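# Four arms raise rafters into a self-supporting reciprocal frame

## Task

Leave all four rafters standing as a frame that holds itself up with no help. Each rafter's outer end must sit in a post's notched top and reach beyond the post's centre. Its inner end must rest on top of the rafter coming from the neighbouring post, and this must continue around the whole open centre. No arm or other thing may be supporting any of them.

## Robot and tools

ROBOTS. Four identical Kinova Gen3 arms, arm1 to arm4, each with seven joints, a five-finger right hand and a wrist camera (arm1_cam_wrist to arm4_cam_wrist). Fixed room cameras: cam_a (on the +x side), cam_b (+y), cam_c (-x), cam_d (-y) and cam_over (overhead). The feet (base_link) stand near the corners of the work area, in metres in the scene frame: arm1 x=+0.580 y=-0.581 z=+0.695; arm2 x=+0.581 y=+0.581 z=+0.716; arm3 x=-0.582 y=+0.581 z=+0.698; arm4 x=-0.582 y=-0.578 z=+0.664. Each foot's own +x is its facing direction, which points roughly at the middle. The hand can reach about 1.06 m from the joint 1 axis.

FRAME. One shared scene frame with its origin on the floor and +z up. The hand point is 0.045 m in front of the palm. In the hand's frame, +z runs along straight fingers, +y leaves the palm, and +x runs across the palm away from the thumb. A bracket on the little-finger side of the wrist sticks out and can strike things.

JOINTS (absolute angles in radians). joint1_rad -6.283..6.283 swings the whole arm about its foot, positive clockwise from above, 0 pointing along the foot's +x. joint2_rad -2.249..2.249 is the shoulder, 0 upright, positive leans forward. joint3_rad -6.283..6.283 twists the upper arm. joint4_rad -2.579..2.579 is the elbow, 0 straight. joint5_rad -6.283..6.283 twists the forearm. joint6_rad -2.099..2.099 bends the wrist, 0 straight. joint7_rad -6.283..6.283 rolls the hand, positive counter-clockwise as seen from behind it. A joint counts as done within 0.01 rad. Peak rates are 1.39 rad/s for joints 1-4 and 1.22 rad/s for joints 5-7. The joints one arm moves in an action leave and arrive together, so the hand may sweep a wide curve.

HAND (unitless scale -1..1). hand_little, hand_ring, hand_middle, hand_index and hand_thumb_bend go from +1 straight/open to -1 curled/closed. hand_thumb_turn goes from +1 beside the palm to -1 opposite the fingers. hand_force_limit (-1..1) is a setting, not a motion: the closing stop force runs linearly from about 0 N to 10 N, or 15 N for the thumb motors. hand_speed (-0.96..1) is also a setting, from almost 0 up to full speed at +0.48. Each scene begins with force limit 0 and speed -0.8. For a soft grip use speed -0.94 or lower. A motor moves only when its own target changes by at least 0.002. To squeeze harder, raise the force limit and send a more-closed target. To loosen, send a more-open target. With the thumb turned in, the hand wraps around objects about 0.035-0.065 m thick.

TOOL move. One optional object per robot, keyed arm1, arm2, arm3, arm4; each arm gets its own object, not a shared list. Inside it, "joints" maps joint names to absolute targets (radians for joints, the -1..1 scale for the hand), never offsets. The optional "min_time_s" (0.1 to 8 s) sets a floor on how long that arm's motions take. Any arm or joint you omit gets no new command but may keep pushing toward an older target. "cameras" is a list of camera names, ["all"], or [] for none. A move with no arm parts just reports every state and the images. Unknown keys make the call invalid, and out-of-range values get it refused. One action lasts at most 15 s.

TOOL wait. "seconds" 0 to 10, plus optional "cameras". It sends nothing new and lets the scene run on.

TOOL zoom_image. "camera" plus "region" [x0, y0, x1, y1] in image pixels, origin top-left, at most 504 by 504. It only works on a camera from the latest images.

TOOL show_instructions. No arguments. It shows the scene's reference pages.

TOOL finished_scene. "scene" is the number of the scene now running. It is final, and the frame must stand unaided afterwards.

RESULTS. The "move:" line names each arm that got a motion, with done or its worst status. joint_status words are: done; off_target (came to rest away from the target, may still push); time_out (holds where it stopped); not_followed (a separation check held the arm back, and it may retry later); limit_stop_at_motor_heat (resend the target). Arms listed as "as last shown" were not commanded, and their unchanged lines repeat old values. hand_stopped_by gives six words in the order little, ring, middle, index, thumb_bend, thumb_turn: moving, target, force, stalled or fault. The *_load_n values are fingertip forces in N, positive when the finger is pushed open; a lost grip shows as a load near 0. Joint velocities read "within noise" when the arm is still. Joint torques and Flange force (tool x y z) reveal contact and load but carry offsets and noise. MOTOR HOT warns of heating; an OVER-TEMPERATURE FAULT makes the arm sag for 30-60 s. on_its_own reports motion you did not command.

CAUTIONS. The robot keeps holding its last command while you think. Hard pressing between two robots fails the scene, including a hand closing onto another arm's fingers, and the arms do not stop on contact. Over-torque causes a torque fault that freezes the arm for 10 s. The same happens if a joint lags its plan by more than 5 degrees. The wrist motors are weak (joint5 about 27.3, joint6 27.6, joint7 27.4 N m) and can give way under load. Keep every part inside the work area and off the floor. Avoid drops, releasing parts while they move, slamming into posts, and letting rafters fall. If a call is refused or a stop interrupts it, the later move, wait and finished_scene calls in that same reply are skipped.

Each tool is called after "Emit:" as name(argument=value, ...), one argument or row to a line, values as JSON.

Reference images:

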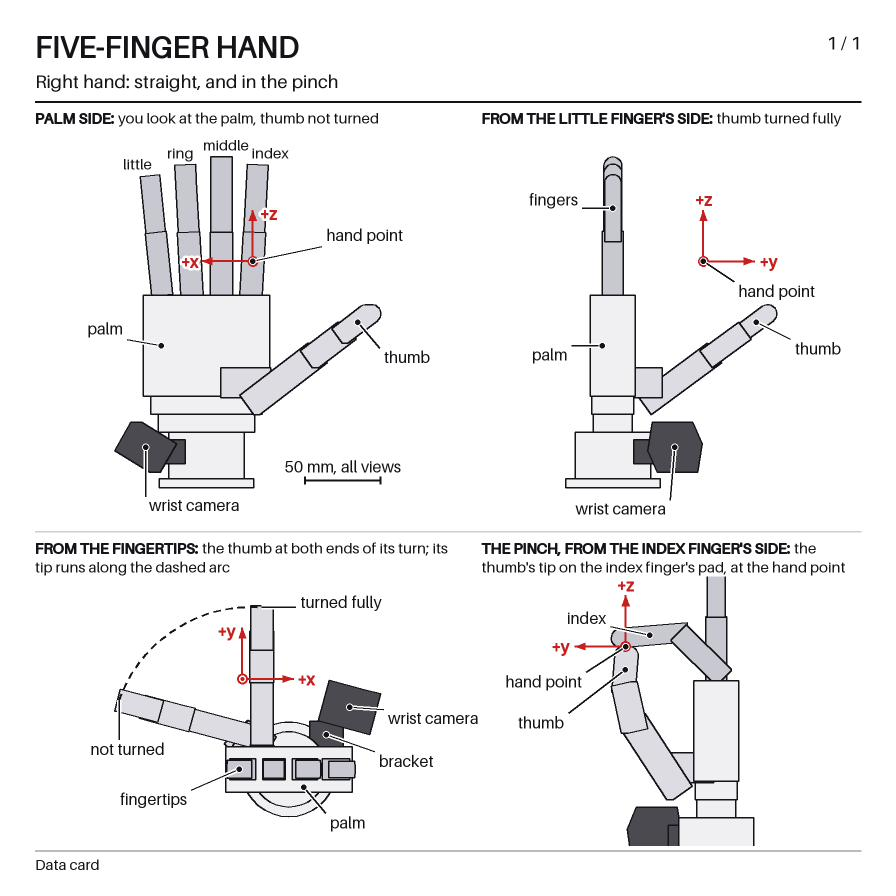

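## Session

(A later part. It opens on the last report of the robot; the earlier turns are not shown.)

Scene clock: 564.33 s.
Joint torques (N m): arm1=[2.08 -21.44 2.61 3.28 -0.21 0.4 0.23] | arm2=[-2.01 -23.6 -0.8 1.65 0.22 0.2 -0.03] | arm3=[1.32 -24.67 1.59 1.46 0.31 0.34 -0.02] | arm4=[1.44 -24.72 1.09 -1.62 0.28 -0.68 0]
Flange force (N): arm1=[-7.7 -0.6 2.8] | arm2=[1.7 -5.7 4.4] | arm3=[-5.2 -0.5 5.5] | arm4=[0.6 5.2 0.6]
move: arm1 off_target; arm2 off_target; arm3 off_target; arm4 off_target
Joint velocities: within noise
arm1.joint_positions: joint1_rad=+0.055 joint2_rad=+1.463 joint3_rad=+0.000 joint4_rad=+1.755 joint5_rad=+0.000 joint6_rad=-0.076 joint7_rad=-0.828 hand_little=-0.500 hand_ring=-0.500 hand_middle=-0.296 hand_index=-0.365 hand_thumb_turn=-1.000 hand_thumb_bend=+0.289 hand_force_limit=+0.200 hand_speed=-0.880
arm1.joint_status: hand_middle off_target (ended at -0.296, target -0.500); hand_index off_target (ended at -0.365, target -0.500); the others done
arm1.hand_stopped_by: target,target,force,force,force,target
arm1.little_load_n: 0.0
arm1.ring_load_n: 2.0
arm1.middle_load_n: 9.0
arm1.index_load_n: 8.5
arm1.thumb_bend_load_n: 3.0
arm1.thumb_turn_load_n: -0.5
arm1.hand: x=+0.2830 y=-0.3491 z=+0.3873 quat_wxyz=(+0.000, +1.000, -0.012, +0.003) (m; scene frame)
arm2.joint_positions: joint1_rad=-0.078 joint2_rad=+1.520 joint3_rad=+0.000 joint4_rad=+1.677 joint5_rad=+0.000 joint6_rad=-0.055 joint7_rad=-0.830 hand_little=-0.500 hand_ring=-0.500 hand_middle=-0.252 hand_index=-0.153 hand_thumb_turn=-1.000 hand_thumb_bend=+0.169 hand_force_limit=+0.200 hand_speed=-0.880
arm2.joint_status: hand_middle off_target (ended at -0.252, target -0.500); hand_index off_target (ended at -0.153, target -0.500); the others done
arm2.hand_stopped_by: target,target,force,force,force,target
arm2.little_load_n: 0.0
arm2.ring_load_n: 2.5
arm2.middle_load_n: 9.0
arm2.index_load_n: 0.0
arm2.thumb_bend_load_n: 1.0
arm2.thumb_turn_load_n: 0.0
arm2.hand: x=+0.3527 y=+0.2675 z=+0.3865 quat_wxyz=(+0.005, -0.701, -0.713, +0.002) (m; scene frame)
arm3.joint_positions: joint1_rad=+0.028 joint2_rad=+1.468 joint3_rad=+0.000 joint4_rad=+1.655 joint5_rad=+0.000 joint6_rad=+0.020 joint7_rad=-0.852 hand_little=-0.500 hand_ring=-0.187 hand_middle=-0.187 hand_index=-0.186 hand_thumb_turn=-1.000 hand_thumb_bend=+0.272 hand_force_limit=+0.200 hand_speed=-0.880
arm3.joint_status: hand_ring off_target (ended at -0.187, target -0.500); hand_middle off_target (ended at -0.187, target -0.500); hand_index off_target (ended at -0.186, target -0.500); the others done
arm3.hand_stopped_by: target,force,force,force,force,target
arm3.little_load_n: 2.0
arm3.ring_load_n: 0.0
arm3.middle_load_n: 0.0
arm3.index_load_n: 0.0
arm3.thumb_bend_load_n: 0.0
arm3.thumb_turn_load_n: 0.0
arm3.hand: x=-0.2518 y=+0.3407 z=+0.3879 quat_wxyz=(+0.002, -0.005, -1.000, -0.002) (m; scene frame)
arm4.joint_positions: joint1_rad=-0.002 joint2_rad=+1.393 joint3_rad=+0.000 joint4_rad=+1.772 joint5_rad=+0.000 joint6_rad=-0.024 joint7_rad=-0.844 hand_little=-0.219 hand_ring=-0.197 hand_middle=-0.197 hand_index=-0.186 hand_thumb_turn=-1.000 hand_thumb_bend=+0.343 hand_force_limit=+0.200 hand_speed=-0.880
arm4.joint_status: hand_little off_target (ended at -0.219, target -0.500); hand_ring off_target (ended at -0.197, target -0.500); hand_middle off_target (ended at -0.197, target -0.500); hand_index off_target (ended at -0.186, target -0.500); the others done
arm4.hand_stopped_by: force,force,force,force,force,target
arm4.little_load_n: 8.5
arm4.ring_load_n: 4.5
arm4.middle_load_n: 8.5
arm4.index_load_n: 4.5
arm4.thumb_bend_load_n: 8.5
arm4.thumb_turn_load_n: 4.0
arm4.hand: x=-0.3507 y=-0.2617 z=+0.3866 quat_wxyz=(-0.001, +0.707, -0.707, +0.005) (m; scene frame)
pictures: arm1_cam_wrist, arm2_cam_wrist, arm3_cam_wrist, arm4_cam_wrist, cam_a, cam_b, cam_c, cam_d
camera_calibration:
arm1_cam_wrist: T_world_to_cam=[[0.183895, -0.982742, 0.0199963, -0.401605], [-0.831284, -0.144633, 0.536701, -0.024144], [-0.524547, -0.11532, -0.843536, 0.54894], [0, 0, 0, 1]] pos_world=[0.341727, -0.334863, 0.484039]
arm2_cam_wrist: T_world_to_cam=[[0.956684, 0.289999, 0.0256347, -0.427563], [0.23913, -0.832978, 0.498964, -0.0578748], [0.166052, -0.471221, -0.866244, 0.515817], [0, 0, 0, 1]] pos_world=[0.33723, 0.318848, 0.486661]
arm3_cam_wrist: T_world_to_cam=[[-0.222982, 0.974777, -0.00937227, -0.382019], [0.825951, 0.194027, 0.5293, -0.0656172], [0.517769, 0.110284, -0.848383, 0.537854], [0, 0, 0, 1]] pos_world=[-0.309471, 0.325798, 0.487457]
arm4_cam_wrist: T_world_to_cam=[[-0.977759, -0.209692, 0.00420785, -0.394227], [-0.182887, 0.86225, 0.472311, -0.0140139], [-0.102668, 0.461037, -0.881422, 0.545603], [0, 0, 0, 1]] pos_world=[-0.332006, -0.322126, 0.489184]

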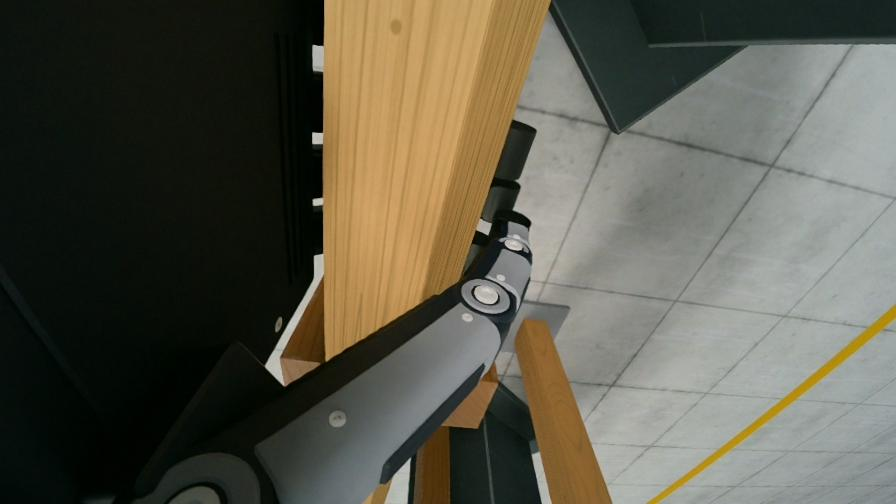

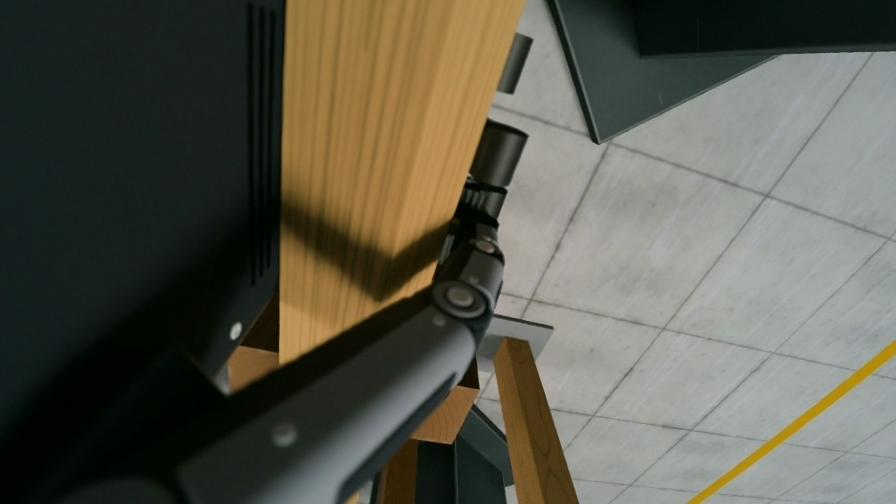

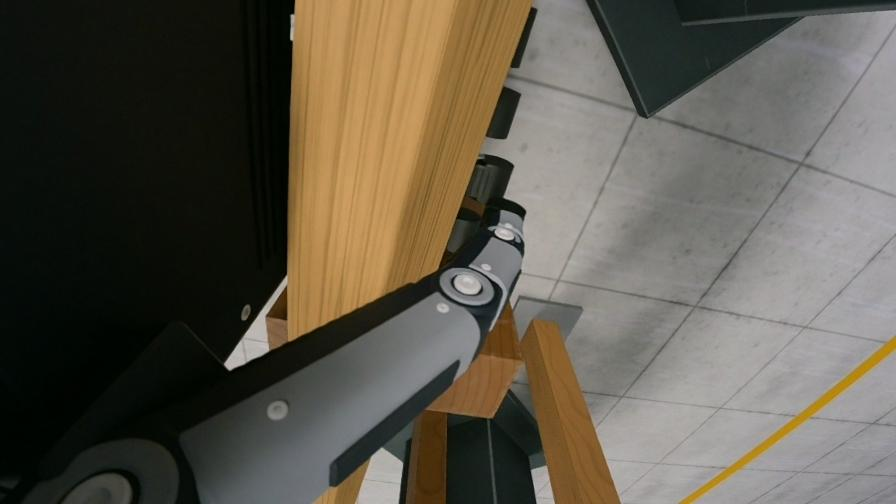

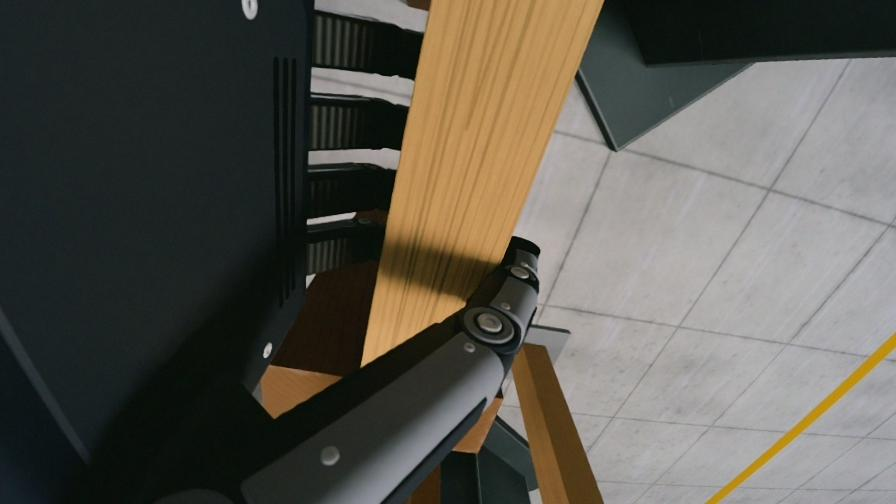

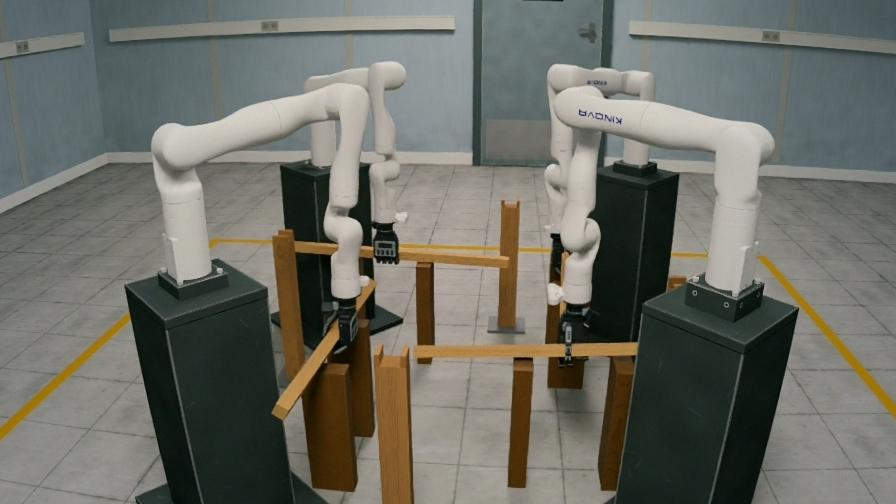

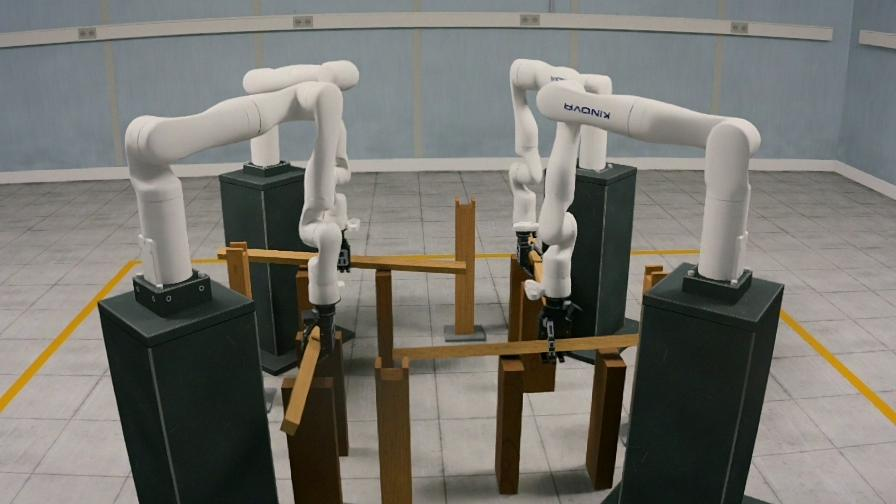

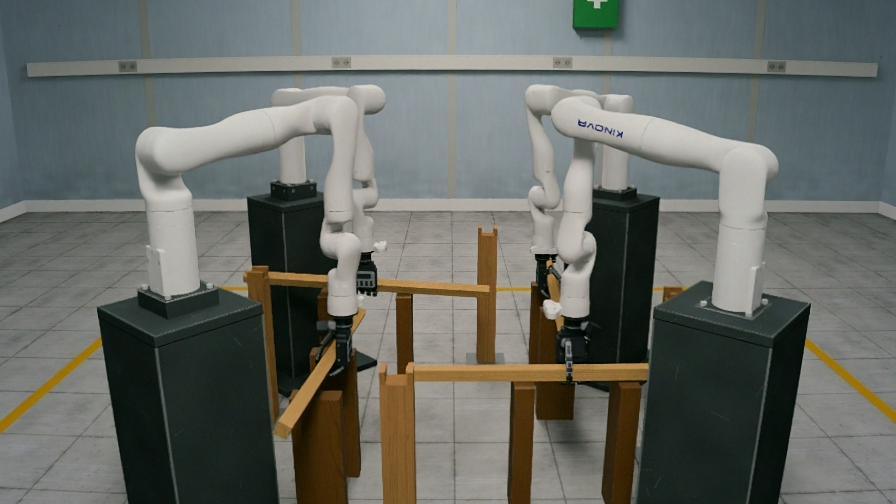

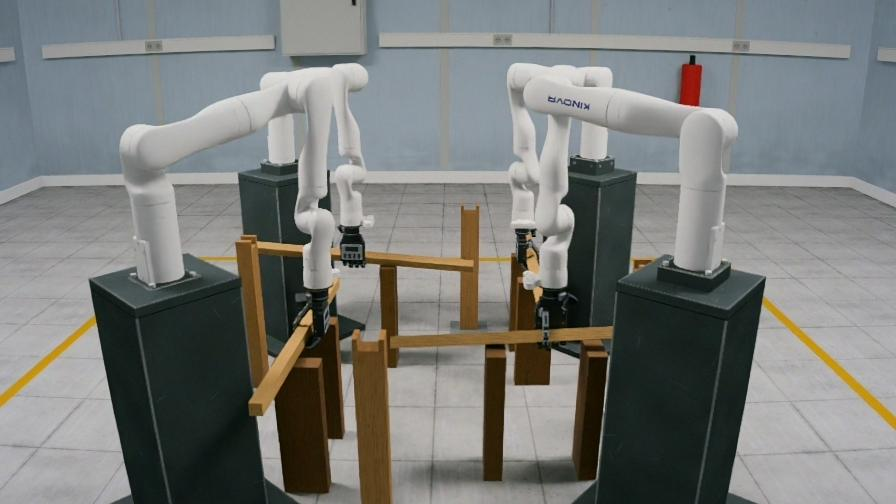

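Emit:
move(
  arm1={"joints":{"hand_little":0.0,"hand_ring":0.0,"hand_middle":0.0,"hand_index":0.0,"hand_thumb_bend":0.4,"hand_speed":-0.8,"hand_force_limit":-0.6}},
  arm2={"joints":{"hand_little":0.0,"hand_ring":0.0,"hand_middle":0.0,"hand_index":0.0,"hand_thumb_bend":0.4,"hand_speed":-0.8,"hand_force_limit":-0.6}},
  arm3={"joints":{"hand_little":0.0,"hand_ring":0.0,"hand_middle":0.0,"hand_index":0.0,"hand_thumb_bend":0.4,"hand_speed":-0.8,"hand_force_limit":-0.6}},
  arm4={"joints":{"hand_little":0.0,"hand_ring":0.0,"hand_middle":0.0,"hand_index":0.0,"hand_thumb_bend":0.4,"hand_speed":-0.8,"hand_force_limit":-0.6}},
  cameras=["all"],
)

Scene clock: 590.33 s.
Joint torques (N m): arm1=[2.1 -20.37 2.61 3.09 -0.23 0.3 0.22] | arm2=[-2 -22.54 -0.87 1.5 0.18 0.03 -0.05] | arm3=[1.34 -23.72 1.6 1.21 0.31 0.18 -0.01] | arm4=[1.33 -24.51 0.81 -1.62 0.39 -0.84 0.07]
Flange force (N): arm1=[-7.7 -0.6 -0.2] | arm2=[1.6 -5.9 1.5] | arm3=[-5.0 -0.2 2.7] | arm4=[0.2 4.7 0.0]
move: arm1 done; arm2 done; arm3 done; arm4 done
Joint velocities: within noise
arm1.joint_positions: joint1_rad=+0.055 joint2_rad=+1.463 joint3_rad=+0.000 joint4_rad=+1.755 joint5_rad=+0.000 joint6_rad=-0.076 joint7_rad=-0.828 hand_little=+0.000 hand_ring=+0.000 hand_middle=+0.000 hand_index=+0.000 hand_thumb_turn=-1.000 hand_thumb_bend=+0.400 hand_force_limit=-0.600 hand_speed=-0.800
arm1.joint_status: all done
arm1.hand_stopped_by: target,target,target,target,target,target
arm1.little_load_n: 0.0
arm1.ring_load_n: 0.0
arm1.middle_load_n: 0.0
arm1.index_load_n: 0.0
arm1.thumb_bend_load_n: 0.0
arm1.thumb_turn_load_n: 0.0
arm1.hand: x=+0.2830 y=-0.3491 z=+0.3873 quat_wxyz=(+0.000, +1.000, -0.012, +0.003) (m; scene frame)
arm2.joint_positions: joint1_rad=-0.078 joint2_rad=+1.520 joint3_rad=+0.000 joint4_rad=+1.677 joint5_rad=+0.000 joint6_rad=-0.055 joint7_rad=-0.830 hand_little=+0.000 hand_ring=+0.000 hand_middle=+0.000 hand_index=+0.000 hand_thumb_turn=-1.000 hand_thumb_bend=+0.400 hand_force_limit=-0.600 hand_speed=-0.800
arm2.joint_status: all done
arm2.hand_stopped_by: target,target,target,target,target,target
arm2.little_load_n: 0.0
arm2.ring_load_n: 0.0
arm2.middle_load_n: 0.0
arm2.index_load_n: 0.0
arm2.thumb_bend_load_n: 0.0
arm2.thumb_turn_load_n: 0.0
arm2.hand: x=+0.3527 y=+0.2675 z=+0.3865 quat_wxyz=(+0.005, -0.701, -0.713, +0.002) (m; scene frame)
arm3.joint_positions: joint1_rad=+0.028 joint2_rad=+1.468 joint3_rad=+0.000 joint4_rad=+1.655 joint5_rad=+0.000 joint6_rad=+0.020 joint7_rad=-0.852 hand_little=+0.000 hand_ring=+0.000 hand_middle=+0.000 hand_index=+0.000 hand_thumb_turn=-1.000 hand_thumb_bend=+0.400 hand_force_limit=-0.600 hand_speed=-0.800
arm3.joint_status: all done
arm3.hand_stopped_by: target,target,target,target,target,target
arm3.little_load_n: 0.0
arm3.ring_load_n: 0.0
arm3.middle_load_n: 0.0
arm3.index_load_n: 0.0
arm3.thumb_bend_load_n: 0.0
arm3.thumb_turn_load_n: 0.0
arm3.hand: x=-0.2518 y=+0.3407 z=+0.3879 quat_wxyz=(+0.002, -0.005, -1.000, -0.002) (m; scene frame)
arm4.joint_positions: joint1_rad=-0.002 joint2_rad=+1.393 joint3_rad=+0.000 joint4_rad=+1.772 joint5_rad=+0.000 joint6_rad=-0.024 joint7_rad=-0.844 hand_little=+0.000 hand_ring=+0.000 hand_middle=+0.000 hand_index=+0.000 hand_thumb_turn=-1.000 hand_thumb_bend=+0.400 hand_force_limit=-0.600 hand_speed=-0.800
arm4.joint_status: all done
arm4.hand_stopped_by: target,target,target,target,target,target
arm4.little_load_n: 0.0
arm4.ring_load_n: 0.0
arm4.middle_load_n: 0.0
arm4.index_load_n: 0.0
arm4.thumb_bend_load_n: 0.0
arm4.thumb_turn_load_n: 0.0
arm4.hand: x=-0.3507 y=-0.2617 z=+0.3866 quat_wxyz=(-0.001, +0.707, -0.707, +0.005) (m; scene frame)
pictures: arm1_cam_wrist, arm2_cam_wrist, arm3_cam_wrist, arm4_cam_wrist, cam_a, cam_b, cam_c, cam_d, cam_over
camera_calibration:
arm1_cam_wrist: T_world_to_cam=[[0.183895, -0.982742, 0.0199963, -0.401605], [-0.831284, -0.144633, 0.536701, -0.024144], [-0.524547, -0.11532, -0.843536, 0.54894], [0, 0, 0, 1]] pos_world=[0.341727, -0.334863, 0.484039]
arm2_cam_wrist: T_world_to_cam=[[0.956688, 0.289987, 0.0256095, -0.427549], [0.239117, -0.832938, 0.499036, -0.0579185], [0.166045, -0.471298, -0.866203, 0.515825], [0, 0, 0, 1]] pos_world=[0.33723, 0.318848, 0.486661]
arm3_cam_wrist: T_world_to_cam=[[-0.222982, 0.974777, -0.00937227, -0.382019], [0.825951, 0.194027, 0.5293, -0.0656172], [0.517769, 0.110284, -0.848383, 0.537854], [0, 0, 0, 1]] pos_world=[-0.309471, 0.325798, 0.487457]
arm4_cam_wrist: T_world_to_cam=[[-0.977759, -0.209692, 0.00420785, -0.394227], [-0.182887, 0.86225, 0.472311, -0.0140139], [-0.102668, 0.461037, -0.881422, 0.545603], [0, 0, 0, 1]] pos_world=[-0.332006, -0.322126, 0.489184]

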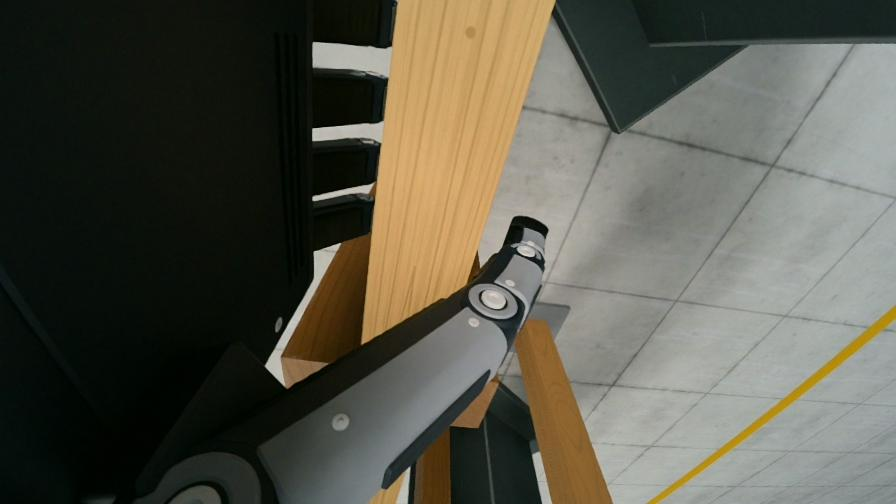

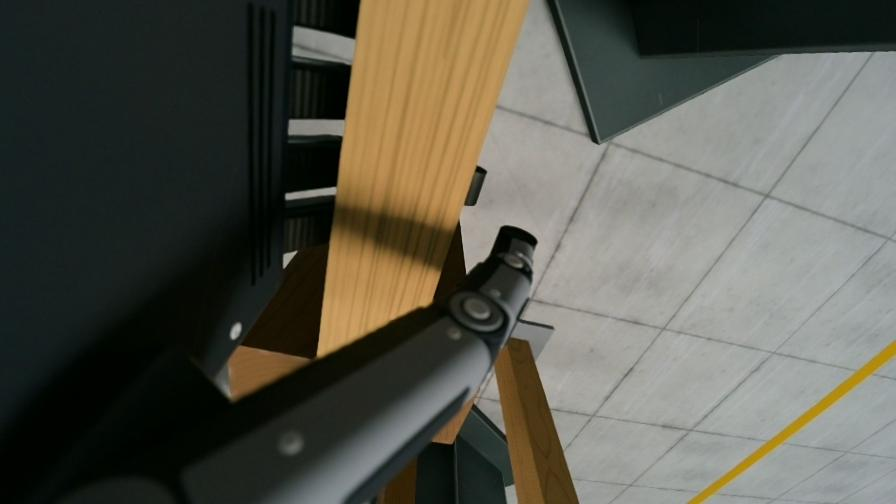

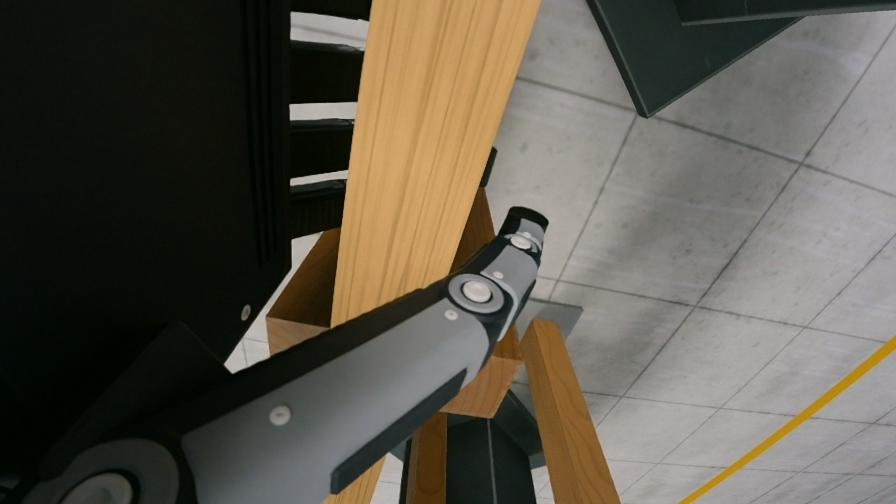

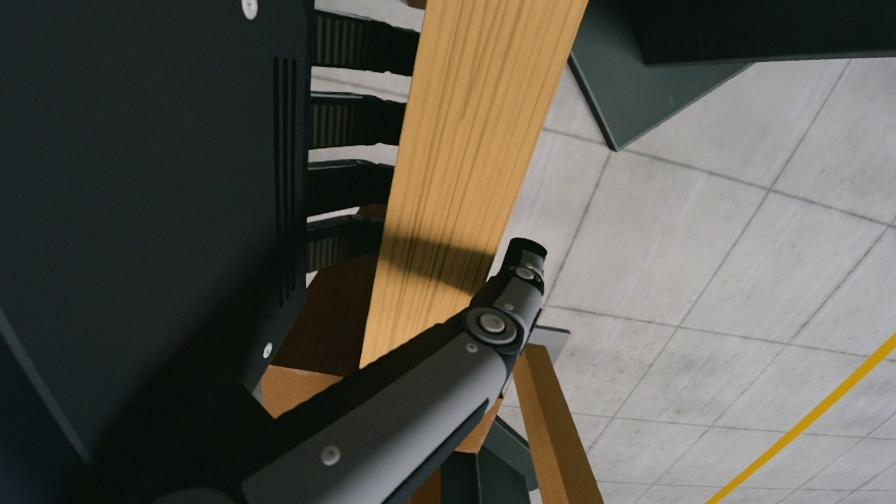

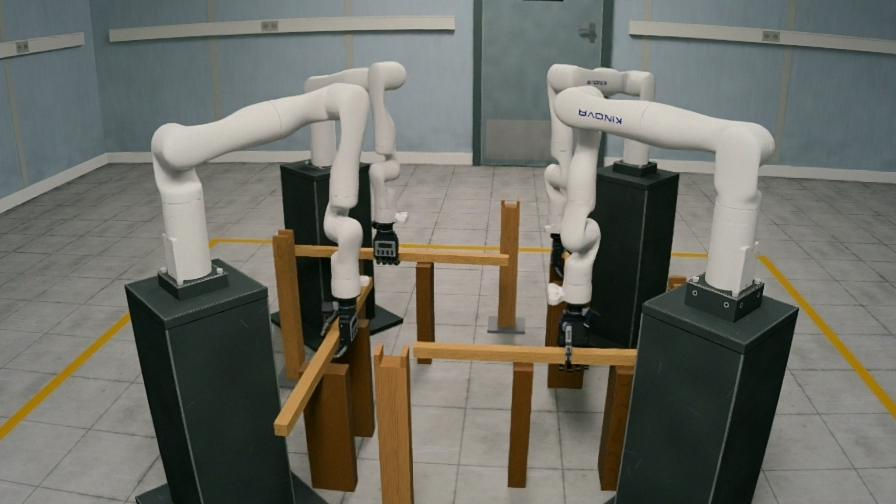

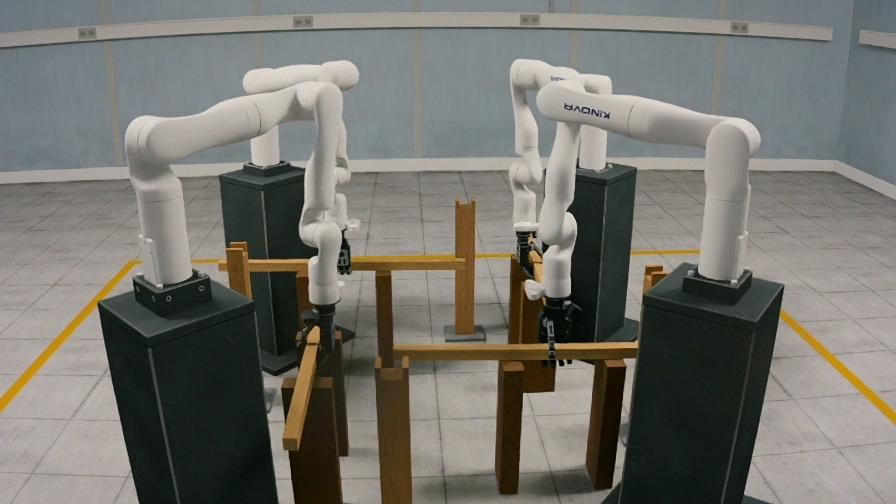

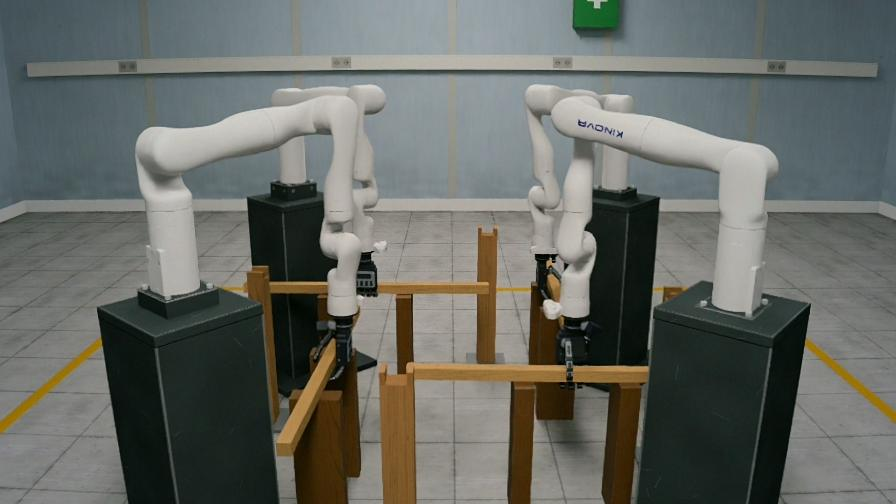

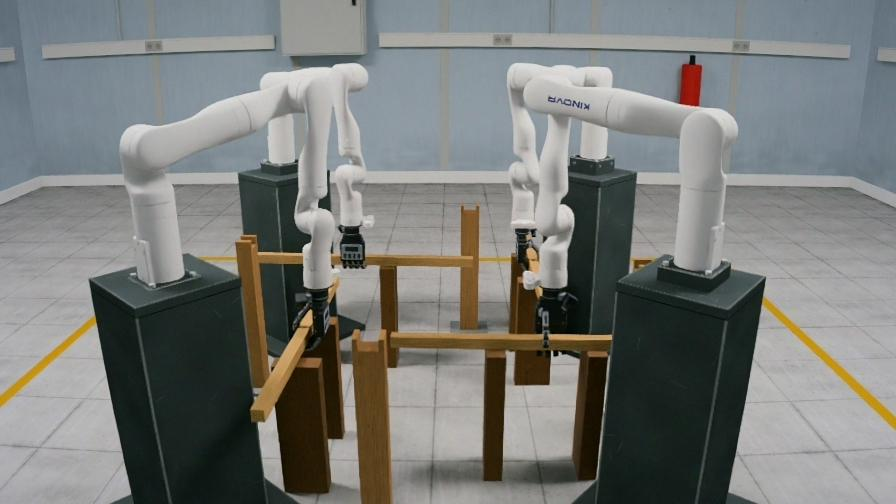

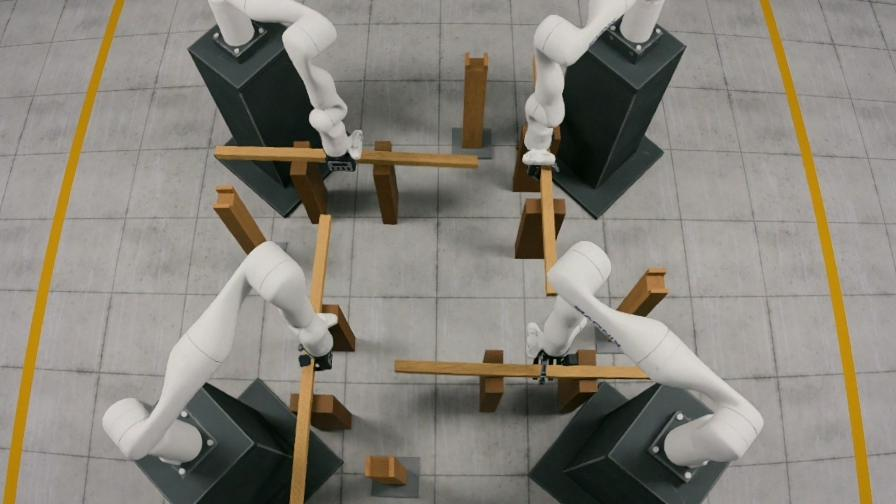

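Emit:
move(
  arm1={"joints":{"hand_thumb_bend":0.0,"hand_speed":-0.88,"hand_force_limit":-0.75}},
  arm2={"joints":{"hand_thumb_bend":0.0,"hand_speed":-0.88,"hand_force_limit":-0.75}},
  arm3={"joints":{"hand_thumb_bend":0.0,"hand_speed":-0.88,"hand_force_limit":-0.75}},
  arm4={"joints":{"hand_thumb_bend":0.0,"hand_speed":-0.88,"hand_force_limit":-0.75}},
  cameras=["arm1_cam_wrist","arm2_cam_wrist","arm3_cam_wrist","arm4_cam_wrist"],
)

Scene clock: 601.30 s.
Joint torques (N m): arm1=[2.44 -20.26 3.11 2.89 -0.32 0.23 0.18] | arm2=[-1.59 -22.25 -0.21 1.39 0.18 -0.01 0.02] | arm3=[1.66 -23.31 2.2 0.65 0.32 -0.1 -0.01] | arm4=[1.73 -23.96 1.39 -2.19 0.36 -1.14 0.08]
Flange force (N): arm1=[-7.9 0.2 -0.9] | arm2=[0.9 -5.0 0.5] | arm3=[-4.9 1.0 0.5] | arm4=[0.1 6.0 -2.6]
move: arm1 off_target; arm2 off_target; arm3 off_target; arm4 off_target
Joint velocities: within noise
arm1.joint_positions: joint1_rad=+0.055 joint2_rad=+1.463 joint3_rad=+0.000 joint4_rad=+1.755 joint5_rad=+0.000 joint6_rad=-0.076 joint7_rad=-0.828 hand_little=+0.000 hand_ring=+0.000 hand_middle=+0.000 hand_index=+0.000 hand_thumb_turn=-1.000 hand_thumb_bend=+0.125 hand_force_limit=-0.750 hand_speed=-0.880
arm1.joint_status: hand_thumb_bend off_target (ended at +0.125, target +0.000); the others done
arm1.hand_stopped_by: target,target,target,target,force,target
arm1.little_load_n: 0.5
arm1.ring_load_n: 0.5
arm1.middle_load_n: 0.0
arm1.index_load_n: 0.0
arm1.thumb_bend_load_n: 1.5
arm1.thumb_turn_load_n: 0.0
arm1.hand: x=+0.2830 y=-0.3491 z=+0.3873 quat_wxyz=(+0.000, +1.000, -0.012, +0.003) (m; scene frame)
arm2.joint_positions: joint1_rad=-0.078 joint2_rad=+1.520 joint3_rad=+0.000 joint4_rad=+1.677 joint5_rad=+0.000 joint6_rad=-0.055 joint7_rad=-0.830 hand_little=+0.000 hand_ring=+0.000 hand_middle=+0.000 hand_index=+0.000 hand_thumb_turn=-1.000 hand_thumb_bend=+0.074 hand_force_limit=-0.750 hand_speed=-0.880
arm2.joint_status: hand_thumb_bend off_target (ended at +0.074, target +0.000); the others done
arm2.hand_stopped_by: target,target,target,target,force,target
arm2.little_load_n: 0.0
arm2.ring_load_n: 0.0
arm2.middle_load_n: 0.0
arm2.index_load_n: 0.0
arm2.thumb_bend_load_n: 1.5
arm2.thumb_turn_load_n: 0.5
arm2.hand: x=+0.3527 y=+0.2675 z=+0.3865 quat_wxyz=(+0.005, -0.701, -0.713, +0.002) (m; scene frame)
arm3.joint_positions: joint1_rad=+0.028 joint2_rad=+1.468 joint3_rad=+0.000 joint4_rad=+1.655 joint5_rad=+0.000 joint6_rad=+0.020 joint7_rad=-0.852 hand_little=+0.000 hand_ring=+0.000 hand_middle=+0.000 hand_index=+0.000 hand_thumb_turn=-1.000 hand_thumb_bend=+0.086 hand_force_limit=-0.750 hand_speed=-0.880
arm3.joint_status: hand_thumb_bend off_target (ended at +0.086, target +0.000); the others done
arm3.hand_stopped_by: target,target,target,target,force,target
arm3.little_load_n: 0.0
arm3.ring_load_n: 0.0
arm3.middle_load_n: 0.0
arm3.index_load_n: 0.0
arm3.thumb_bend_load_n: 1.5
arm3.thumb_turn_load_n: 0.5
arm3.hand: x=-0.2518 y=+0.3407 z=+0.3879 quat_wxyz=(+0.002, -0.005, -1.000, -0.002) (m; scene frame)
arm4.joint_positions: joint1_rad=-0.002 joint2_rad=+1.393 joint3_rad=+0.000 joint4_rad=+1.772 joint5_rad=+0.000 joint6_rad=-0.024 joint7_rad=-0.844 hand_little=+0.000 hand_ring=+0.000 hand_middle=+0.000 hand_index=+0.000 hand_thumb_turn=-1.000 hand_thumb_bend=+0.149 hand_force_limit=-0.750 hand_speed=-0.880
arm4.joint_status: hand_thumb_bend off_target (ended at +0.149, target +0.000); the others done
arm4.hand_stopped_by: target,target,target,target,force,target
arm4.little_load_n: 0.0
arm4.ring_load_n: 0.0
arm4.middle_load_n: 0.0
arm4.index_load_n: 0.0
arm4.thumb_bend_load_n: 1.5
arm4.thumb_turn_load_n: 0.5
arm4.hand: x=-0.3507 y=-0.2617 z=+0.3866 quat_wxyz=(-0.001, +0.707, -0.707, +0.005) (m; scene frame)
pictures: arm1_cam_wrist, arm2_cam_wrist, arm3_cam_wrist, arm4_cam_wrist
camera_calibration:
arm1_cam_wrist: T_world_to_cam=[[0.183895, -0.982742, 0.0199963, -0.401607], [-0.831284, -0.144633, 0.536701, -0.0241977], [-0.524547, -0.11532, -0.843536, 0.549024], [0, 0, 0, 1]] pos_world=[0.341727, -0.334863, 0.484139]
arm2_cam_wrist: T_world_to_cam=[[0.956684, 0.289999, 0.0256347, -0.427563], [0.23913, -0.832978, 0.498964, -0.0578748], [0.166052, -0.471221, -0.866244, 0.515817], [0, 0, 0, 1]] pos_world=[0.33723, 0.318848, 0.486661]
arm3_cam_wrist: T_world_to_cam=[[-0.222982, 0.974777, -0.00937227, -0.382019], [0.825951, 0.194027, 0.5293, -0.0656172], [0.517769, 0.110284, -0.848383, 0.537854], [0, 0, 0, 1]] pos_world=[-0.309471, 0.325798, 0.487457]
arm4_cam_wrist: T_world_to_cam=[[-0.977759, -0.209692, 0.00420785, -0.394227], [-0.182887, 0.86225, 0.472311, -0.0140139], [-0.102668, 0.461037, -0.881422, 0.545603], [0, 0, 0, 1]] pos_world=[-0.332006, -0.322126, 0.489184]

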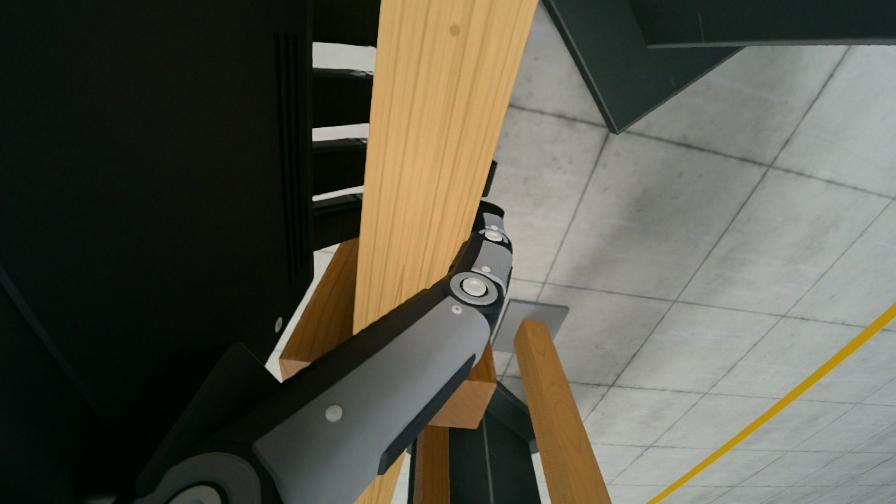

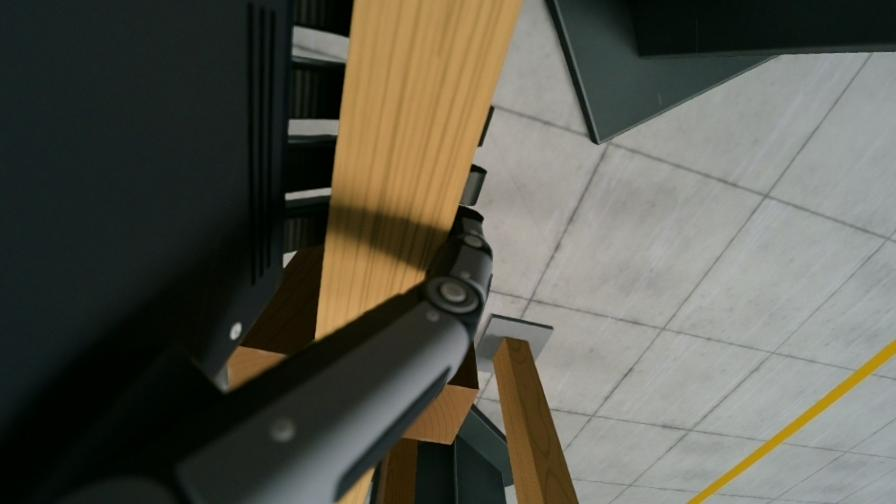

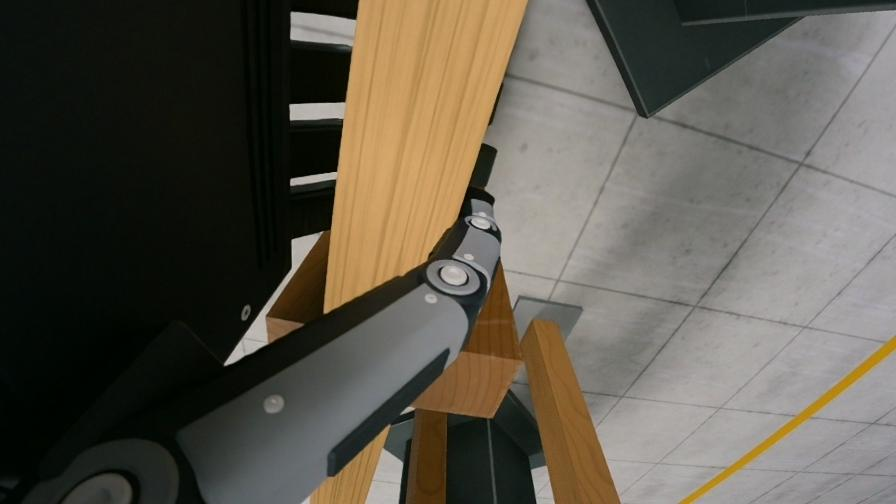

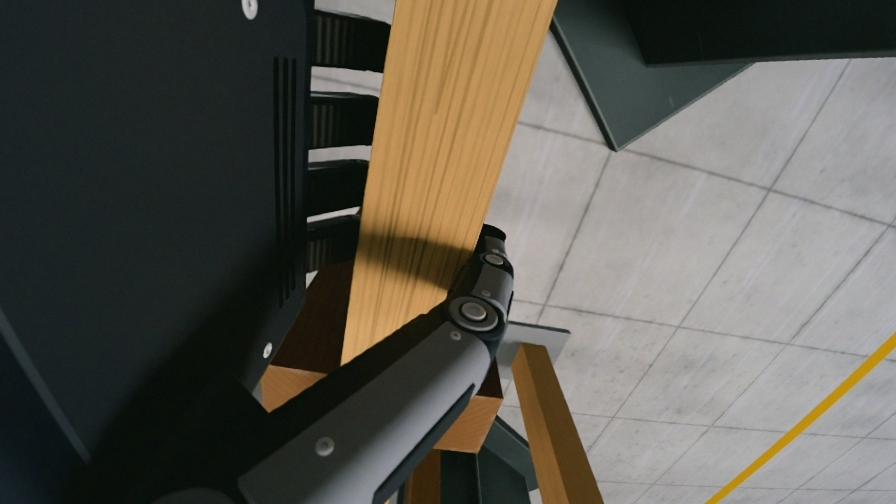

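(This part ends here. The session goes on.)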